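# Bend a rod into an upright arch in two sockets

## Task

Shape the rod into an arch that stands up, with each of its two ends seated in a different socket of the board, and leave it that way after the robot lets go.

## Robot and tools

Robot: two arms, left_arm and right_arm, each a six-joint arm with a parallel two-finger gripper and a wrist camera. Scene frame: origin at table-top height, midway between the arms' nominal mounts; +x points out over the table, +y toward left_arm, +z up. Arm names do not match image sides. Measured bases: left_arm at (-0.010, +0.367, +0.041) m, right_arm at (-0.001, -0.258, +0.046) m, both nearly unrotated. A camera stand sits behind the arms.

Gripper axes: the fingers point along the gripper's +z and open and close along its y. end_effector_position is the point between the pads, about 1 cm short of the fingertips.

Result lines: end_effector_position (m) and end_effector_quat_wxyz are in the scene frame and may be a few cm off, more at long reach. Hand target is the last commanded pose after clipping; the next offsets start from it. Tool commands lists each gripper's current opening command. grip_measured is the finger motor on the -1..+1 scale. Joint positions per arm end with the gripper gap in metres (floored at 0). Joint velocities may be omitted when all are at noise level. Joint torques follow joint order; joints 1-3 wrap at ±28 N m. Motor temperatures: MOTOR HOT appears at 75 °C; at 90 °C a fault folds that arm and it stays idle; at 100 °C it collapses. Holding loads, stretching out or pushing against something heats motors.

execute_actions(actions, cameras): actions is a list of actions; each action is a table of up to 15 rows, one row per 1/30 s step; a short table repeats its final row until step 15. Every row has 14 numbers in [-1, 1]: left_arm dx, dy, dz, rx, ry, rz, opening, then the same seven for right_arm. dx..rz are offsets (not poses) from that arm's Hand target as it stood when the action began, along the Hand target's own axes; every row counts from that same start, and the next action starts afresh, so repeating an offset moves further. Scale: 1.0 = 0.6 m or 180 degrees; rx, ry, rz form one rotation vector. The opening is absolute: +1 fully open (0.093 m), -1 closed. To leave an arm alone send six zeros and repeat its current opening; a 0 opening is a real command. Images come back only when actions is empty or cameras names them. cameras: list of names, ["all"], or [].

move(target, speed, blend, opening_speed, grip_force, blocking, cameras): target is one 14-number row in the same layout, or a list of up to 15 such rows; every row is an offset from the Hand targets at the start of the move, in hand axes, not from the previous row. Each gripper travels a straight line, turning the short way. speed: top path speed in m/s, 0.002 to 2.9 (default 0.25), turns at twice that in rad/s; one value or one per row. blend: corner rounding in metres per row, 0 means stop at it. opening_speed: opening change per second on the -1..+1 scale, at least 0.2. grip_force: per-pad force limit in N, 10 to 50, one value or one per arm; it persists, and low values close slowly. blocking=false returns after about 0.5 s while motion continues. A move runs at most 10 s. The added move: line gives how it ended (done, off_target, moving, held, fault) and limits (paced = pose clipped, held = steps withheld). Grippers lag and stray more at high speed; contact force grows with speed and with how far the target lies beyond the contact. Paths ignore obstacles and the other arm. Do not route a path near an arm's own base; the elbow can whip round.

wait(seconds): 0 to 3600; lets the scene run without new commands, returning early if a running move ends. stop(): brakes a running move. zoom_image(camera, region): region [x0, y0, x1, y1] in pixels, at most 504 by 504, from a camera among the latest images. read_manual(section): licence texts only. finished_scene(scene): the current scene's number; ends it for good, and the goal must hold without the robot. Make no other call in the same reply after ending the first scene.

Cameras: cam_head_left, cam_head_right, cam_high, cam_low, cam_left_wrist, cam_right_wrist, all 896x504.

Control behaviour: each step the commanded orientation is clipped to within 40 degrees of the measured one. Friction and weight can leave a gripper short, low or tilted; small moves may fail or go sideways. Check position and orientation after every move and correct; a gap left after resting needs the missing distance sent as an offset. To stop pushing on something, command a target back past the gripper.

Gripping: pads meet near grip_measured -0.94; each mm of object width adds about 0.0208. For a firm hold on a rigid part, command at least 0.41 below its width reading and keep sending that value; round or soft items may need lower. Release with a value well above the width reading. Readings may sit up to 0.02 high. Squeeze is about 50-65 N per pad, with a brief spike at first contact.

Avoid: dropping or releasing moving parts, letting anything leave the table, hitting fixed or heavy objects, hard pushes, arm-to-arm contact (grippers and wrist cameras are not protected by the clearance check, and gripping the other arm's fingers counts as a press), strain on a wrist camera cable, and overheating. Loose objects may occasionally get nudged by outside pushes.

Each tool is called after "Emit:" in YAML: its name, and indented under it one key for each argument.

## Session

Emit:
execute_actions:
  actions: []

Scene clock: 0.00 s.
left_arm: end_effector_position=(+0.3610, +0.3736, +0.0989) grip_measured=+1.000 end_effector_quat_wxyz=(+0.524, -0.014, +0.852, +0.016) | right_arm: end_effector_position=(+0.3773, -0.3000, +0.1329) grip_measured=+1.000 end_effector_quat_wxyz=(+0.589, +0.092, +0.802, -0.015)
Joint positions: left_arm=[0.001 1.553 0.331 0.754 -0.042 -0.008 0.093] | right_arm=[-0.101 1.575 0.301 0.964 0.047 0.105 0.093]
Joint velocities: within noise
Joint torques (N m): no reading
Motor temperatures (°C): left_arm=[31 35 38 33 28 30 29] | right_arm=[29 34 35 35 30 31 29]
Heat: left arm: 38 °C; right arm: 35 °C.
Hand target: left_arm +0.3667, +0.3736, +0.1100; +0.540, -0.014, +0.842, +0.016 | right_arm +0.3812, -0.3004, +0.1425; +0.602, +0.092, +0.793, -0.014
Tool commands: left_gripper/opening=+1.0 right_gripper/opening=+1.0

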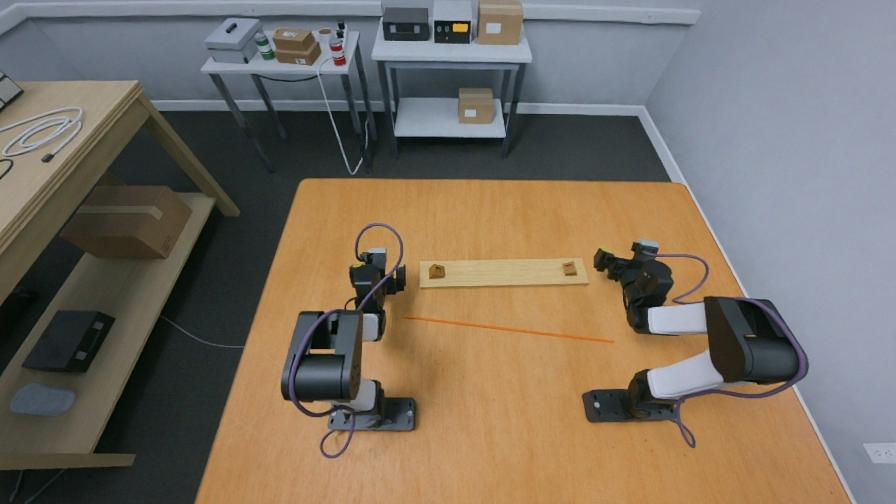

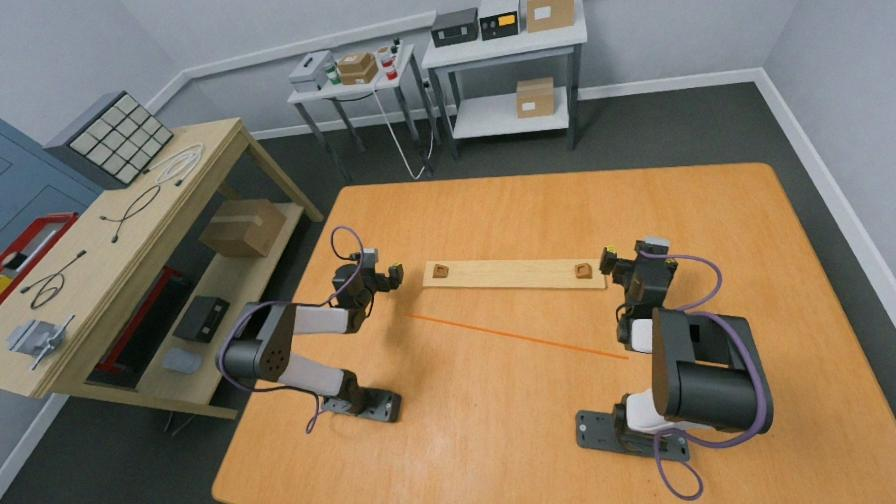

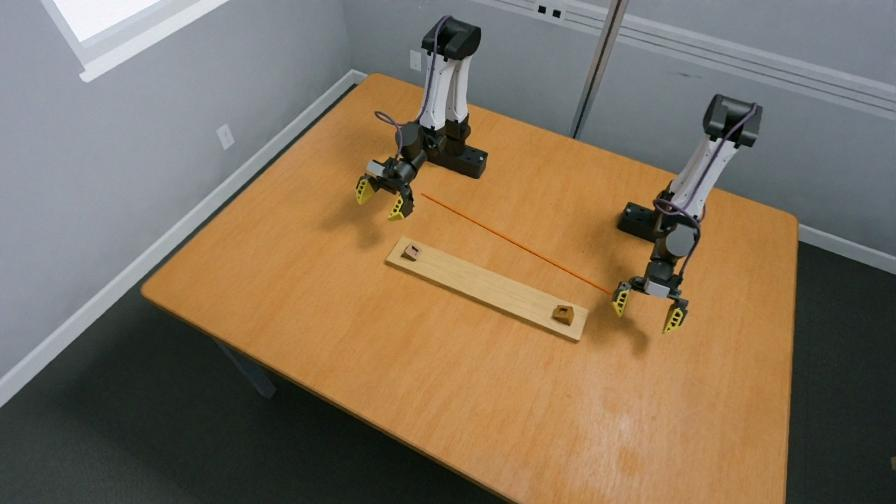

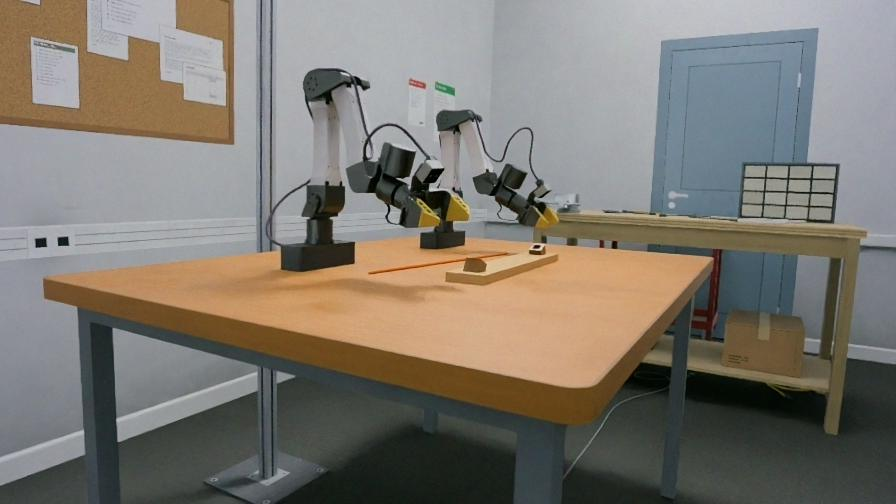

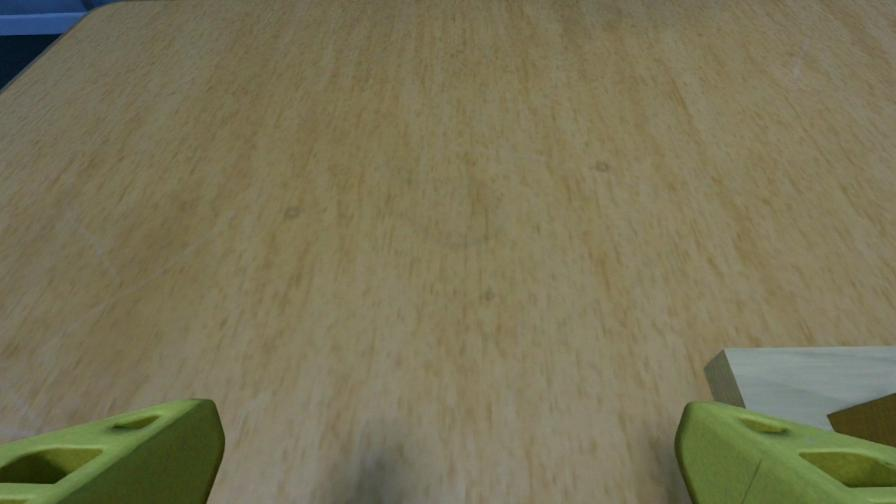

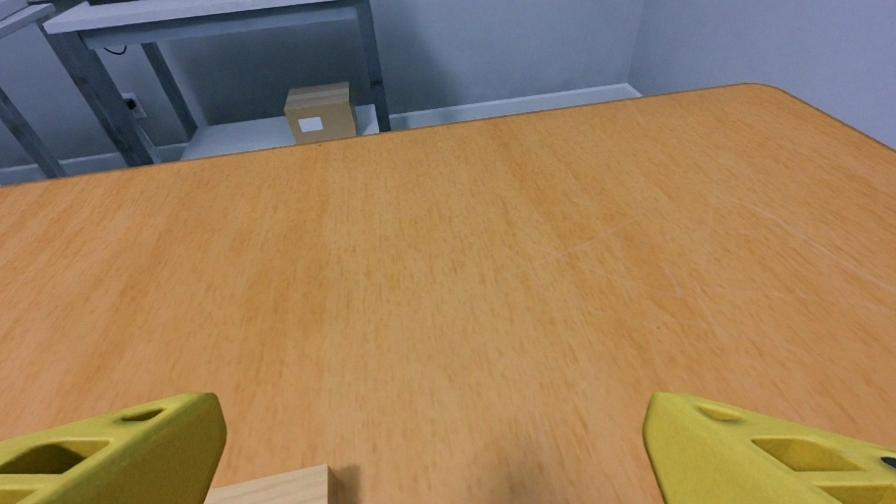

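Emit:
zoom_image:
  camera: "cam_high"
  region: [370, 170, 640, 350]

Emit:
zoom_image:
  camera: "cam_head_left"
  region: [390, 220, 630, 360]

Emit:
zoom_image:
  camera: "cam_head_right"
  region: [390, 220, 650, 380]

Emit:
zoom_image:
  camera: "cam_low"
  region: [360, 200, 580, 310]

Scaled by 1.867 from the camera's image (finer frame: 1280x720).

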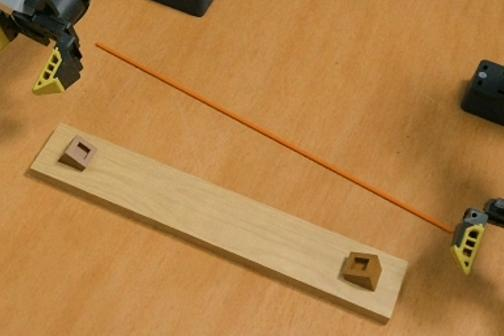

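Scaled by 2.100 from the camera's image (finer frame: 1280x720).

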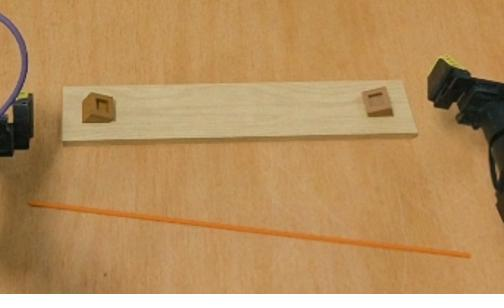

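Scaled by 1.938 from the camera's image (finer frame: 1280x720).

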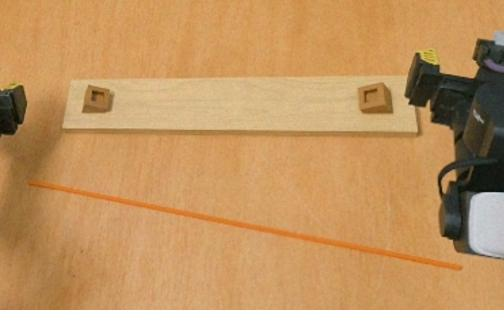

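Scaled by 2.291 from the camera's image (finer frame: 1280x720).

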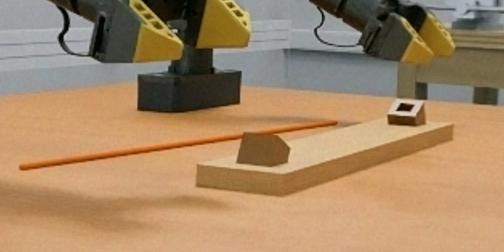

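Emit:
move:
  target: [-0.0862,-0.256,-0.052,0.282,0.282,0.440,1, -0.0017,0.2497,-0.0803,-0.3357,0.3206,-0.4829,1]
  speed: 0.3
  cameras: ["all"]

Scene clock: 79.30 s.
left_arm: end_effector_position=(+0.3606, +0.2208, +0.1615) grip_measured=+1.000 end_effector_quat_wxyz=(-0.012, +0.686, +0.727, -0.003) | right_arm: end_effector_position=(+0.3565, -0.1480, +0.1642) grip_measured=+1.000 end_effector_quat_wxyz=(+0.001, +0.701, -0.713, -0.005)
Joint positions: left_arm=[-0.374 2.1 1.947 -1.442 -0.003 1.137 0.093] | right_arm=[0.283 1.975 1.752 -1.355 -0.008 -1.258 0.093]
Joint torques (N m): left_arm=[-0.49 -8.84 8.47 0.24 -0.07 0.24] | right_arm=[-0.12 -7.42 7.92 0.33 -0.03 -0.17]
Motor temperatures (°C): left_arm=[31 39 42 41 28 30 29] | right_arm=[29 36 39 52 30 31 29]
Heat: left arm: 42 °C; right arm: 52 °C.
Hand target: left_arm +0.3663, +0.2192, +0.1682; -0.004, +0.692, +0.721, +0.004 | right_arm +0.3600, -0.1470, +0.1699; +0.000, +0.707, -0.707, +0.001
Off the commanded pose: left_arm 0.009 m, 2 deg | right_arm 0.007 m, 1 deg.
move: done

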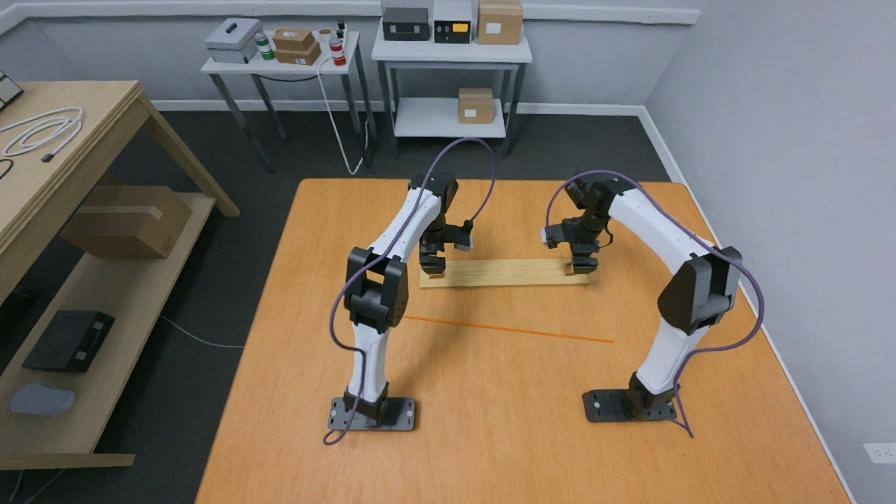

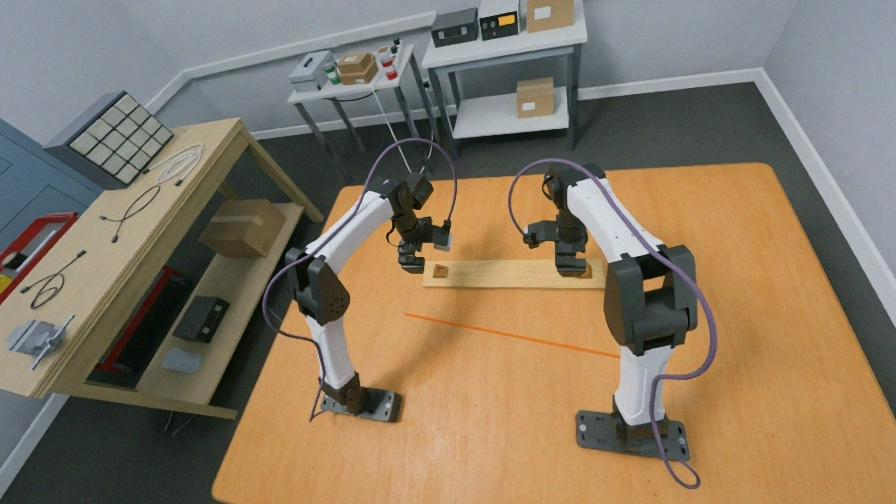

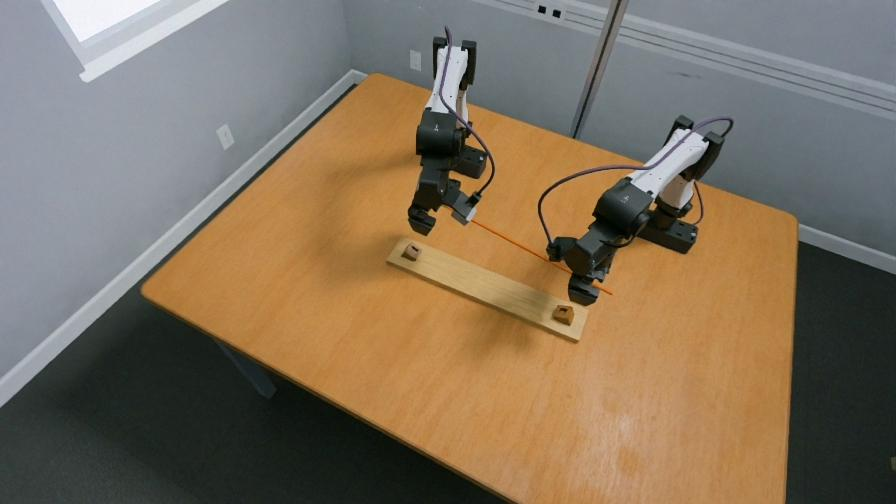

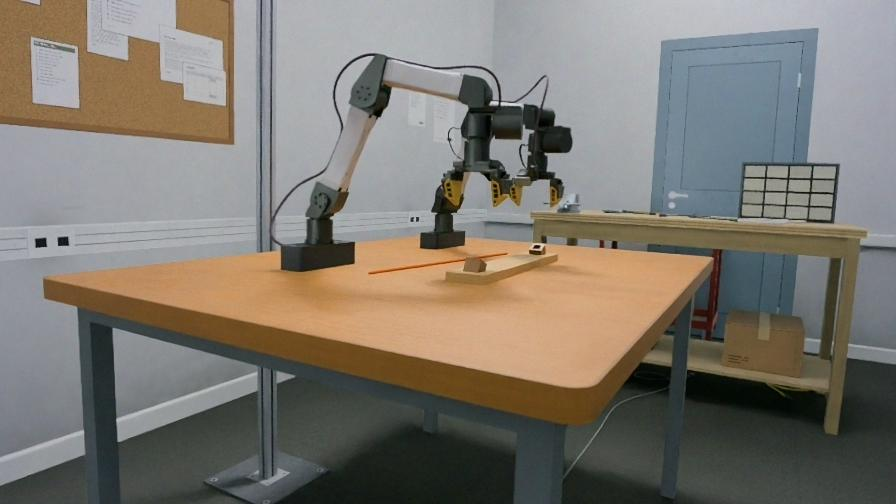

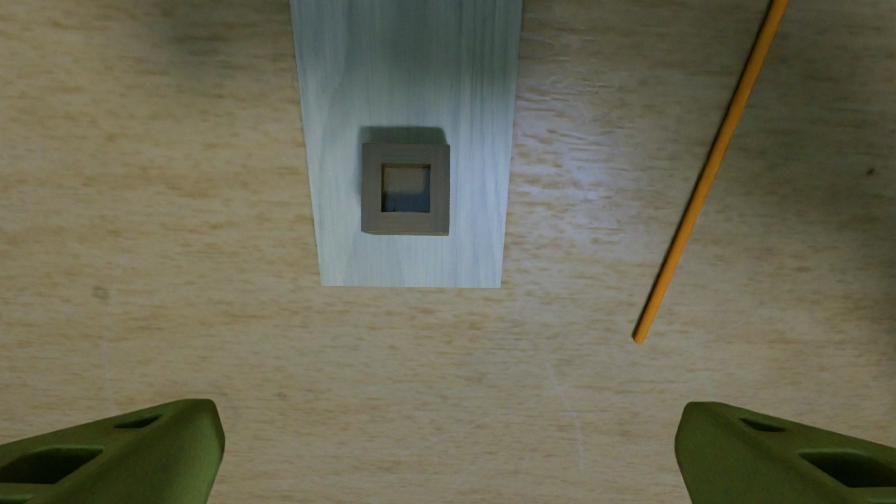

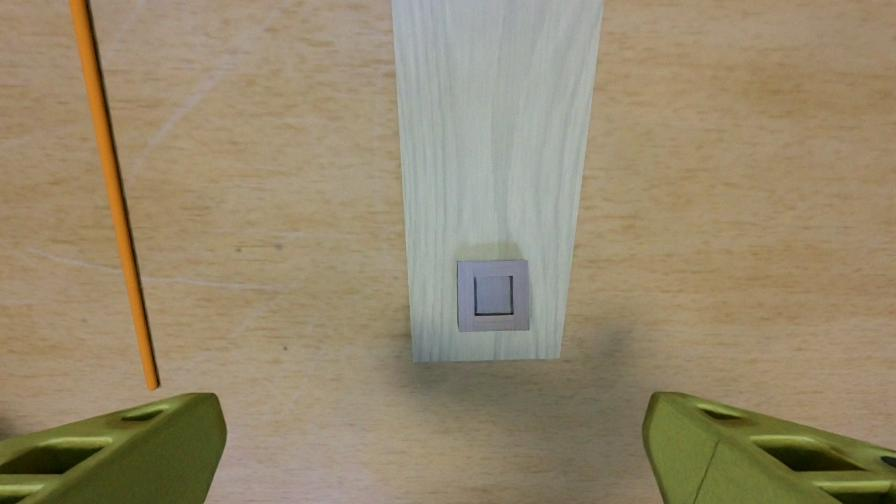

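Emit:
move:
  target: [0.0607,-0.2175,0.1187,0,0,0.0513,1, 0.1107,0.3038,0.1248,0,0,0.0386,1]
  speed: 0.3
  cameras: ["cam_left_wrist","cam_right_wrist","cam_low"]

Scene clock: 132.20 s.
left_arm: end_effector_position=(+0.2328, +0.2522, +0.0931) grip_measured=+1.000 end_effector_quat_wxyz=(-0.019, +0.742, +0.670, -0.004) | right_arm: end_effector_position=(+0.1745, -0.2116, +0.0956) grip_measured=+1.000 end_effector_quat_wxyz=(-0.009, -0.669, +0.743, +0.008)
Joint positions: left_arm=[-0.443 1.646 1.074 -1.038 -0.006 1.228 0.093] | right_arm=[0.242 1.289 0.746 -1.051 -0.005 -1.214 0.093]
Joint torques (N m): left_arm=[-0.68 -8.06 4.29 0.44 -0.04 0.25] | right_arm=[-1.14 -3.75 4.29 0.65 -0.05 0.04]
Motor temperatures (°C): left_arm=[30 44 45 34 27 29 29] | right_arm=[28 40 44 40 30 31 29]
Heat: left arm: 45 °C; right arm: 44 °C.
Hand target: left_arm +0.2343, +0.2510, +0.0973; -0.004, +0.748, +0.664, +0.003 | right_arm +0.1778, -0.2135, +0.0950; +0.000, -0.663, +0.749, -0.001
Off the commanded pose: left_arm 0.005 m, 2 deg | right_arm 0.004 m, 2 deg.
move: done
Images, in order (width x height): cam_low 896x504, cam_left_wrist 896x504, cam_right_wrist 896x504.

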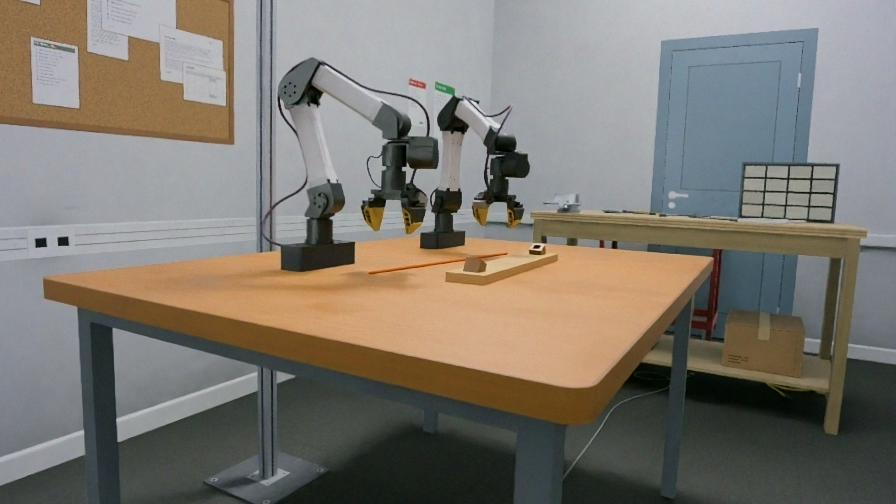

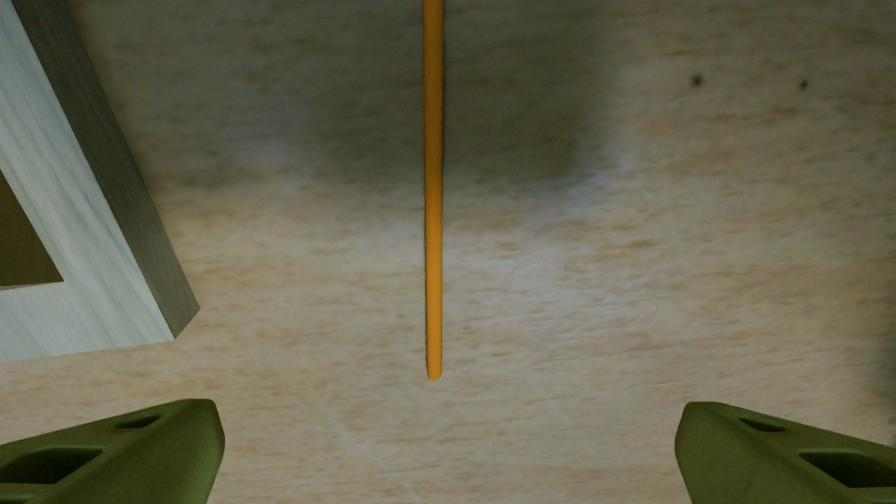

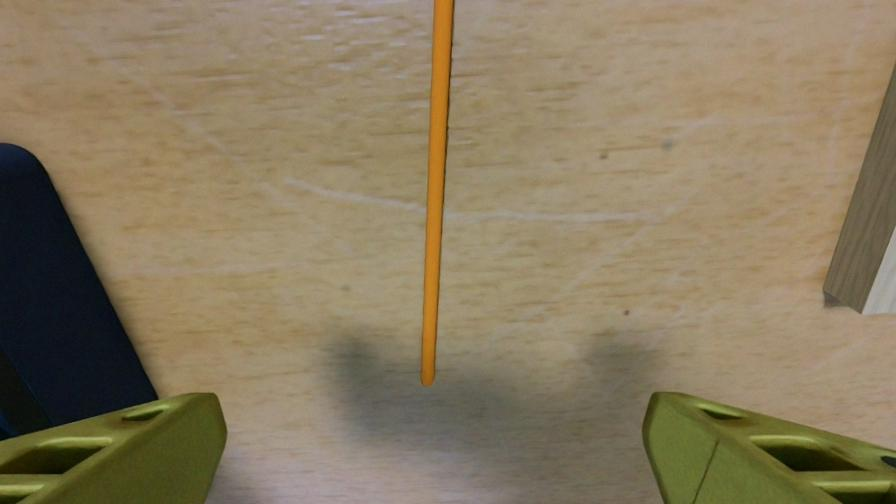

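Emit:
move:
  target: [0,0.009,0.1083,0,0,0,1, 0,0.006,0.1083,0,0,0,1]
  speed: 0.2
  cameras: ["cam_left_wrist","cam_right_wrist"]

Scene clock: 142.50 s.
left_arm: end_effector_position=(+0.2376, +0.2499, +0.0342) grip_measured=+1.000 end_effector_quat_wxyz=(-0.008, +0.745, +0.667, +0.000) | right_arm: end_effector_position=(+0.1729, -0.2120, +0.0330) grip_measured=+1.000 end_effector_quat_wxyz=(-0.002, -0.667, +0.745, +0.004)
Joint positions: left_arm=[-0.443 1.746 0.93 -0.769 -0.006 1.236 0.093] | right_arm=[0.242 1.399 0.55 -0.729 -0.005 -1.207 0.093]
Joint torques (N m): left_arm=[0.16 -5.91 4.29 0.52 -0.04 0.25] | right_arm=[-0.61 -2.63 3.78 0.7 -0.06 0.04]
Heat: left arm: 44 °C; right arm: 43 °C.
Hand target: left_arm +0.2398, +0.2510, +0.0324; -0.004, +0.748, +0.664, +0.003 | right_arm +0.1742, -0.2132, +0.0300; +0.000, -0.663, +0.749, -0.001
Off the commanded pose: left_arm 0.003 m, 1 deg | right_arm 0.004 m, 1 deg.
move: done

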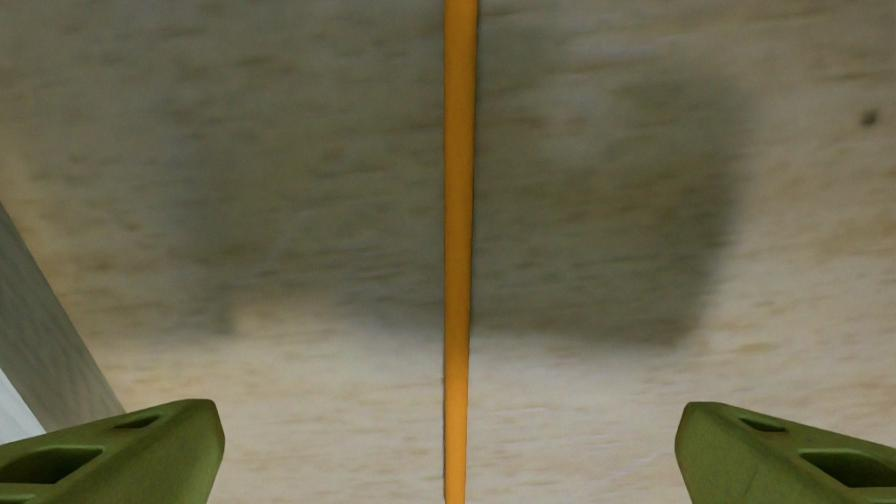

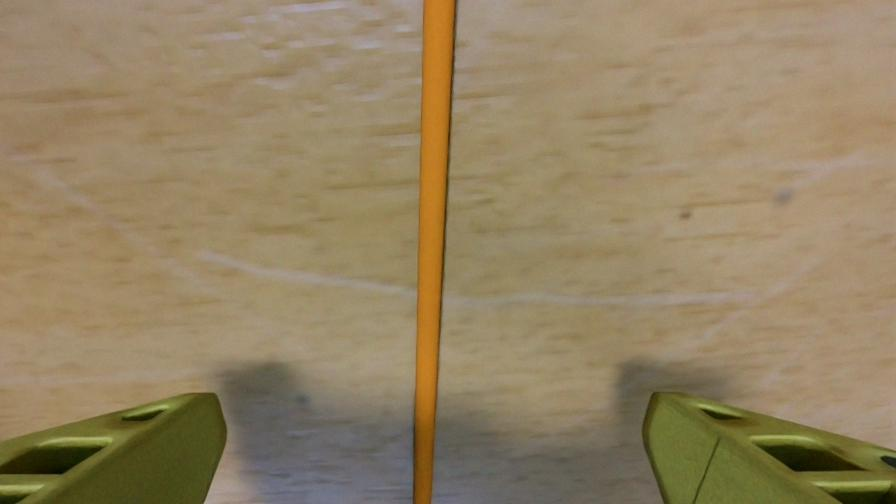

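Emit:
move:
  target: [0,0,0.035,0,0,0,1, 0,0,0.035,0,0,0,1]
  speed: 0.05
  cameras: ["cam_left_wrist","cam_right_wrist","cam_low"]

Scene clock: 147.33 s.
left_arm: end_effector_position=(+0.2386, +0.2495, +0.0142) grip_measured=+1.000 end_effector_quat_wxyz=(-0.006, +0.745, +0.667, +0.001) | right_arm: end_effector_position=(+0.1729, -0.2120, +0.0119) grip_measured=+1.000 end_effector_quat_wxyz=(-0.002, -0.667, +0.745, +0.004)
Joint positions: left_arm=[-0.443 1.794 0.893 -0.679 -0.006 1.237 0.093] | right_arm=[0.242 1.471 0.502 -0.609 -0.005 -1.207 0.093]
Joint torques (N m): left_arm=[0.23 -5.94 3.9 0.55 -0.04 0.24] | right_arm=[-0.62 -2.8 3.47 0.71 -0.05 0.04]
Heat: left arm: 44 °C; right arm: 42 °C.
Hand target: left_arm +0.2398, +0.2512, +0.0115; -0.004, +0.748, +0.663, +0.004 | right_arm +0.1742, -0.2132, +0.0090; +0.000, -0.663, +0.749, -0.001
Off the commanded pose: left_arm 0.004 m, 1 deg | right_arm 0.003 m, 1 deg.
move: done
Images, in order (width x height): cam_low 896x504, cam_left_wrist 896x504, cam_right_wrist 896x504.

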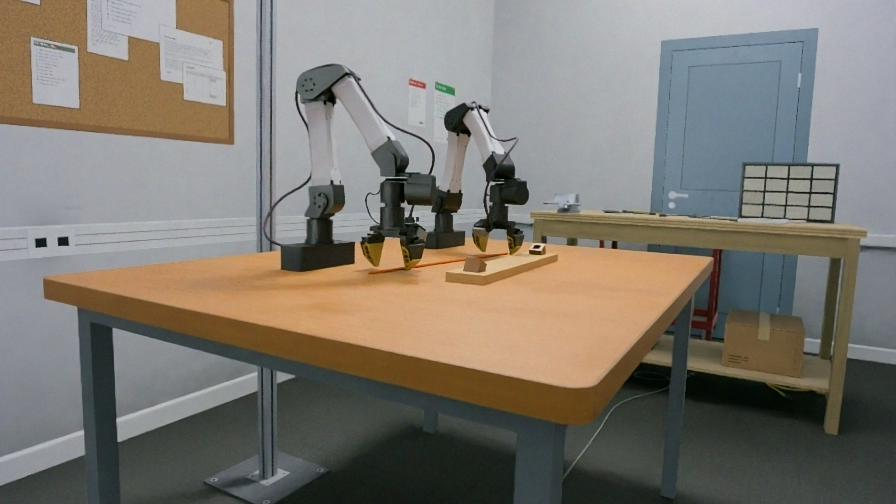

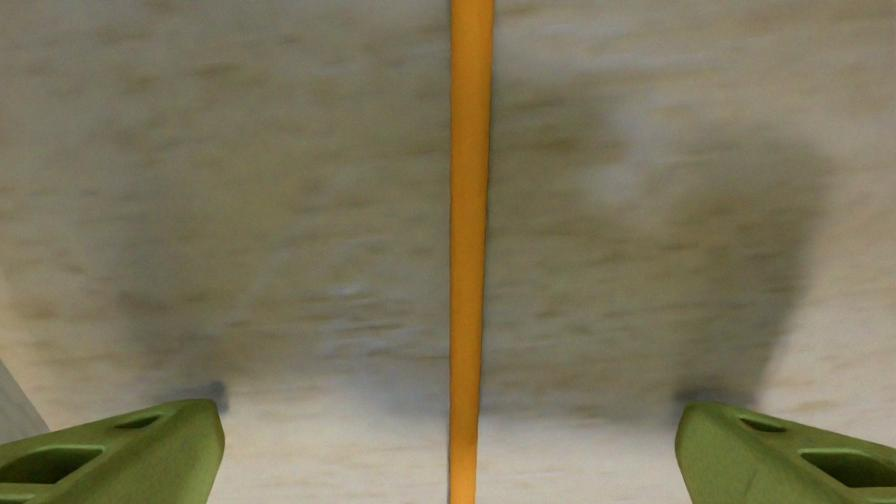

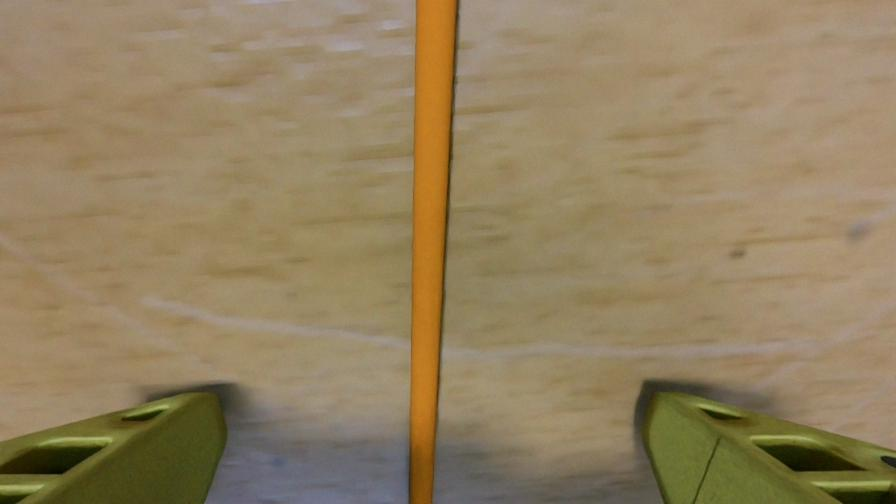

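Emit:
move:
  target: [0,0,0.007,0,0,0,1, 0,0,0.007,0,0,0,1]
  speed: 0.03
  cameras: ["cam_left_wrist","cam_right_wrist"]

Scene clock: 153.53 s.
left_arm: end_effector_position=(+0.2388, +0.2494, +0.0103) grip_measured=+1.000 end_effector_quat_wxyz=(-0.005, +0.745, +0.667, +0.001) | right_arm: end_effector_position=(+0.1727, -0.2120, +0.0074) grip_measured=+1.000 end_effector_quat_wxyz=(-0.003, -0.667, +0.745, +0.004)
Joint positions: left_arm=[-0.443 1.805 0.887 -0.662 -0.006 1.237 0.093] | right_arm=[0.242 1.489 0.493 -0.584 -0.005 -1.207 0.093]
Joint torques (N m): left_arm=[0.24 -5.86 3.79 0.56 -0.04 0.24] | right_arm=[-0.64 -2.93 3.43 0.69 -0.06 0.04]
Heat: left arm: 43 °C; right arm: 42 °C.
Hand target: left_arm +0.2397, +0.2512, +0.0072; -0.004, +0.748, +0.664, +0.003 | right_arm +0.1743, -0.2132, +0.0049; +0.000, -0.663, +0.749, -0.001
Off the commanded pose: left_arm 0.004 m, 1 deg | right_arm 0.003 m, 1 deg.
move: done

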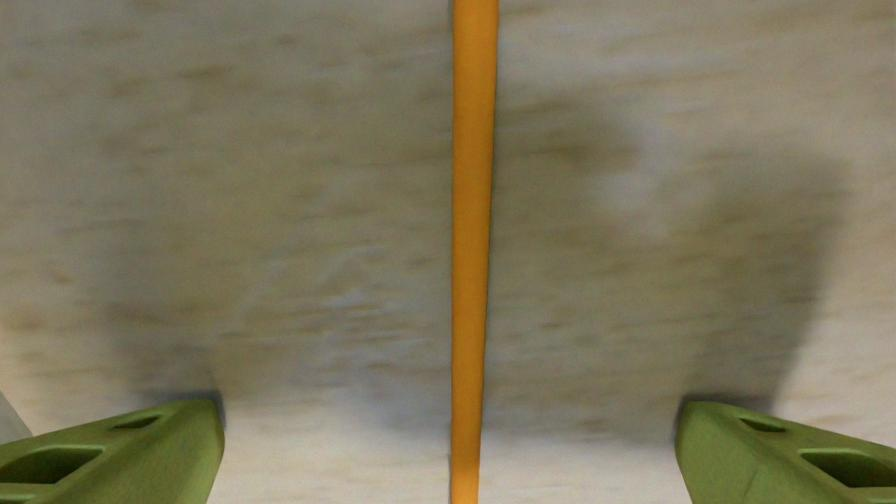

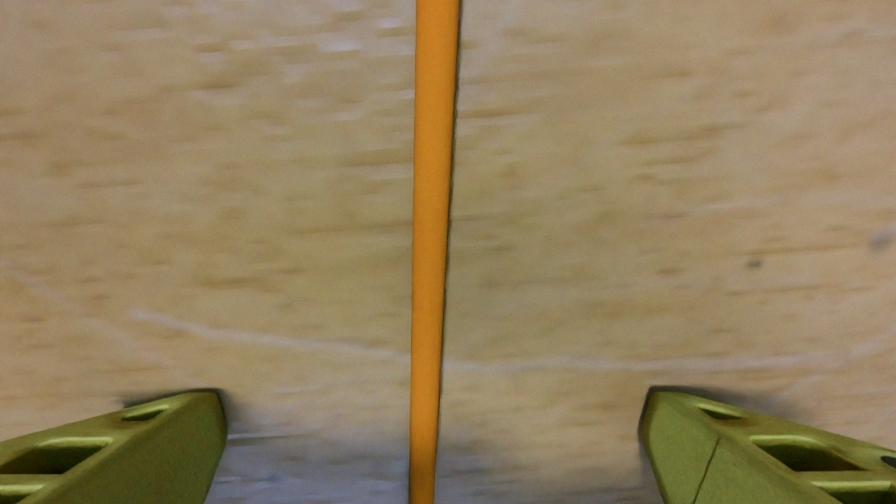

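Emit:
move:
  target: [0,0,0.006,0,0,0,1, 0,0,0.006,0,0,0,1]
  speed: 0.02
  cameras: ["cam_left_wrist","cam_right_wrist"]

Scene clock: 163.07 s.
left_arm: end_effector_position=(+0.2400, +0.2488, +0.0079) grip_measured=+1.000 end_effector_quat_wxyz=(-0.005, +0.745, +0.667, +0.002) | right_arm: end_effector_position=(+0.1731, -0.2119, +0.0059) grip_measured=+1.000 end_effector_quat_wxyz=(-0.003, -0.667, +0.745, +0.004)
Joint positions: left_arm=[-0.443 1.814 0.887 -0.651 -0.006 1.237 0.093] | right_arm=[0.242 1.497 0.493 -0.576 -0.005 -1.207 0.093]
Joint torques (N m): left_arm=[0.27 -5.96 3.29 0.58 -0.04 0.24] | right_arm=[-0.64 -2.58 2.85 0.83 -0.05 0.04]
Heat: left arm: 42 °C; right arm: 41 °C.
Hand target: left_arm +0.2398, +0.2513, +0.0036; -0.004, +0.748, +0.664, +0.003 | right_arm +0.1742, -0.2132, +0.0012; +0.000, -0.663, +0.749, -0.001
Off the commanded pose: left_arm 0.005 m, 1 deg | right_arm 0.005 m, 1 deg.
move: done

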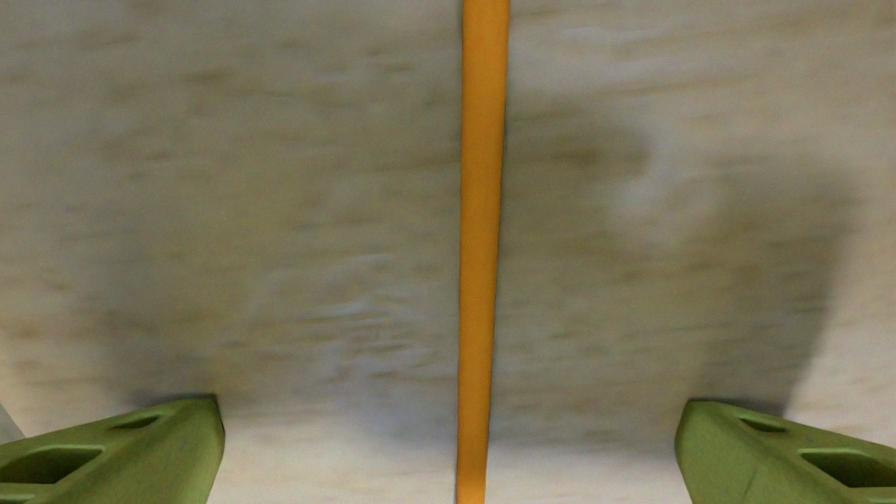

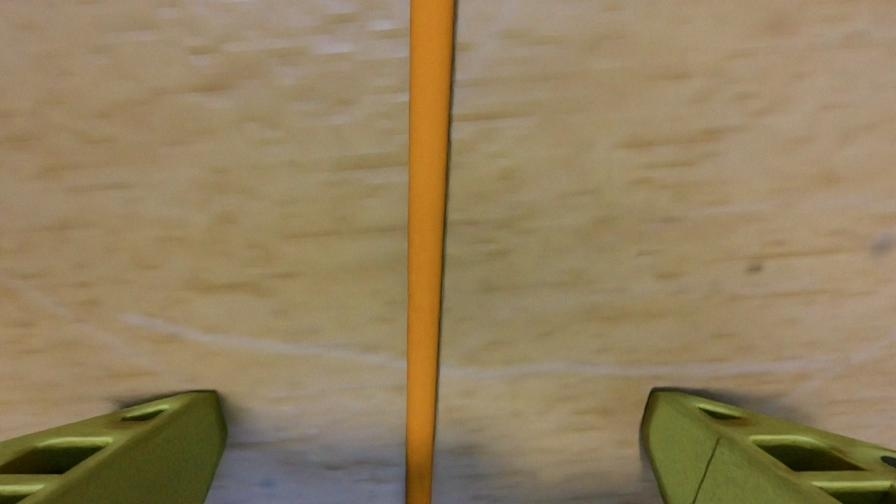

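Emit:
move:
  target: [0,0,-0.0035,0,0,0,-1, 0,0,-0.004,0,0,0,-1]
  speed: 0.05
  opening_speed: 1.0
  cameras: ["all"]

Scene clock: 178.10 s.
left_arm: end_effector_position=(+0.2400, +0.2488, +0.0079) grip_measured=-0.974 end_effector_quat_wxyz=(-0.005, +0.745, +0.667, +0.002) | right_arm: end_effector_position=(+0.1732, -0.2120, +0.0059) grip_measured=-0.974 end_effector_quat_wxyz=(-0.003, -0.667, +0.745, +0.004)
Joint positions: left_arm=[-0.443 1.814 0.887 -0.651 -0.006 1.238 0] | right_arm=[0.242 1.497 0.493 -0.576 -0.005 -1.206 0]
Joint torques (N m): left_arm=[0.24 -6.32 3.58 0.51 -0.04 0.24] | right_arm=[-0.62 -3.23 3.25 0.7 -0.06 0.03]
Motor temperatures (°C): left_arm=[30 41 41 33 27 29 29] | right_arm=[28 36 39 38 30 31 29]
Heat: left arm: 41 °C; right arm: 39 °C.
Hand target: left_arm +0.2398, +0.2512, +0.0057; -0.004, +0.748, +0.664, +0.004 | right_arm +0.1742, -0.2132, +0.0036; +0.000, -0.663, +0.749, -0.001
Off the commanded pose: left_arm 0.003 m, 1 deg | right_arm 0.003 m, 1 deg.
move: done

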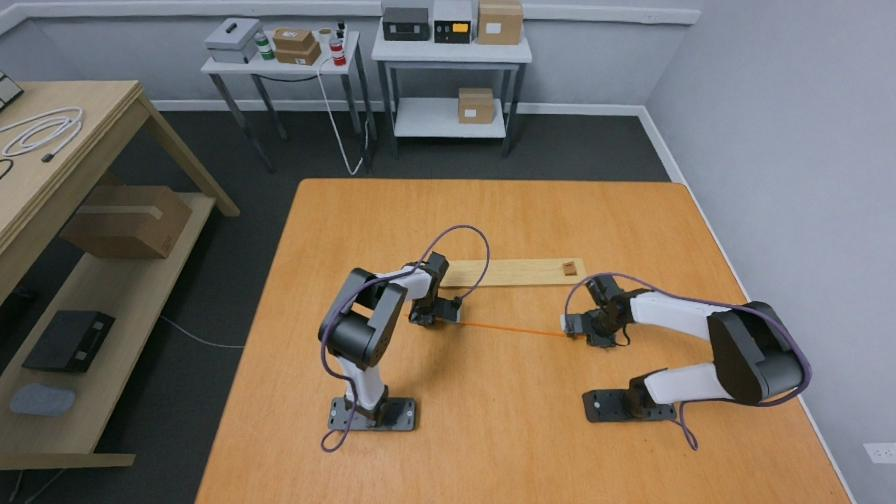

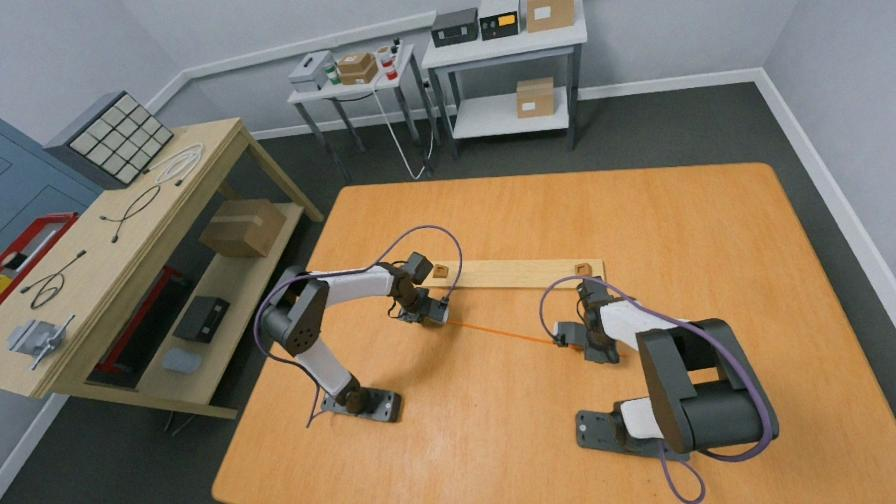

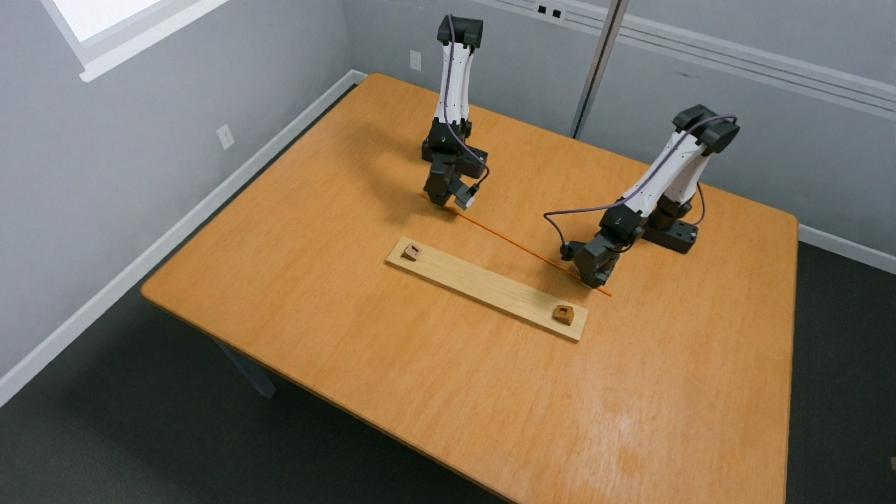

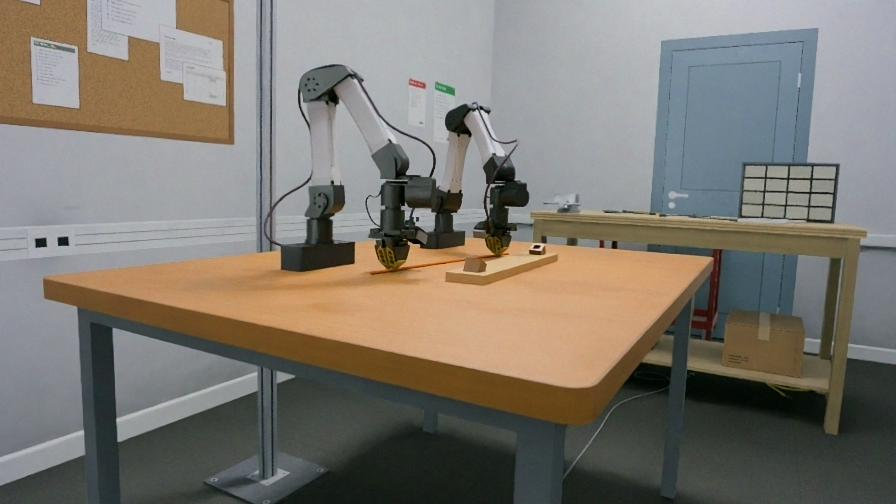

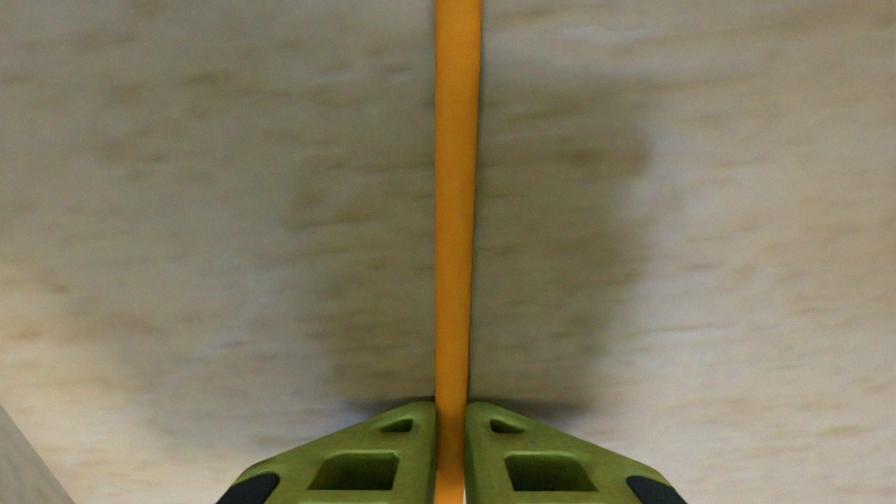

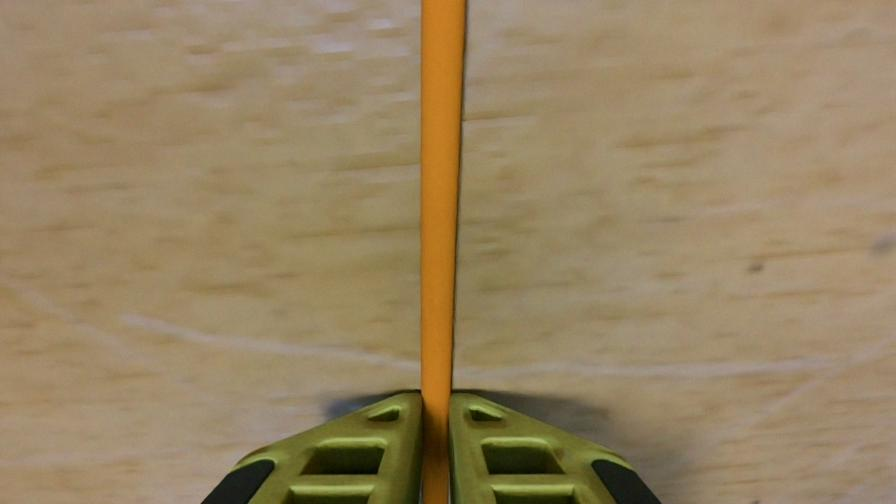

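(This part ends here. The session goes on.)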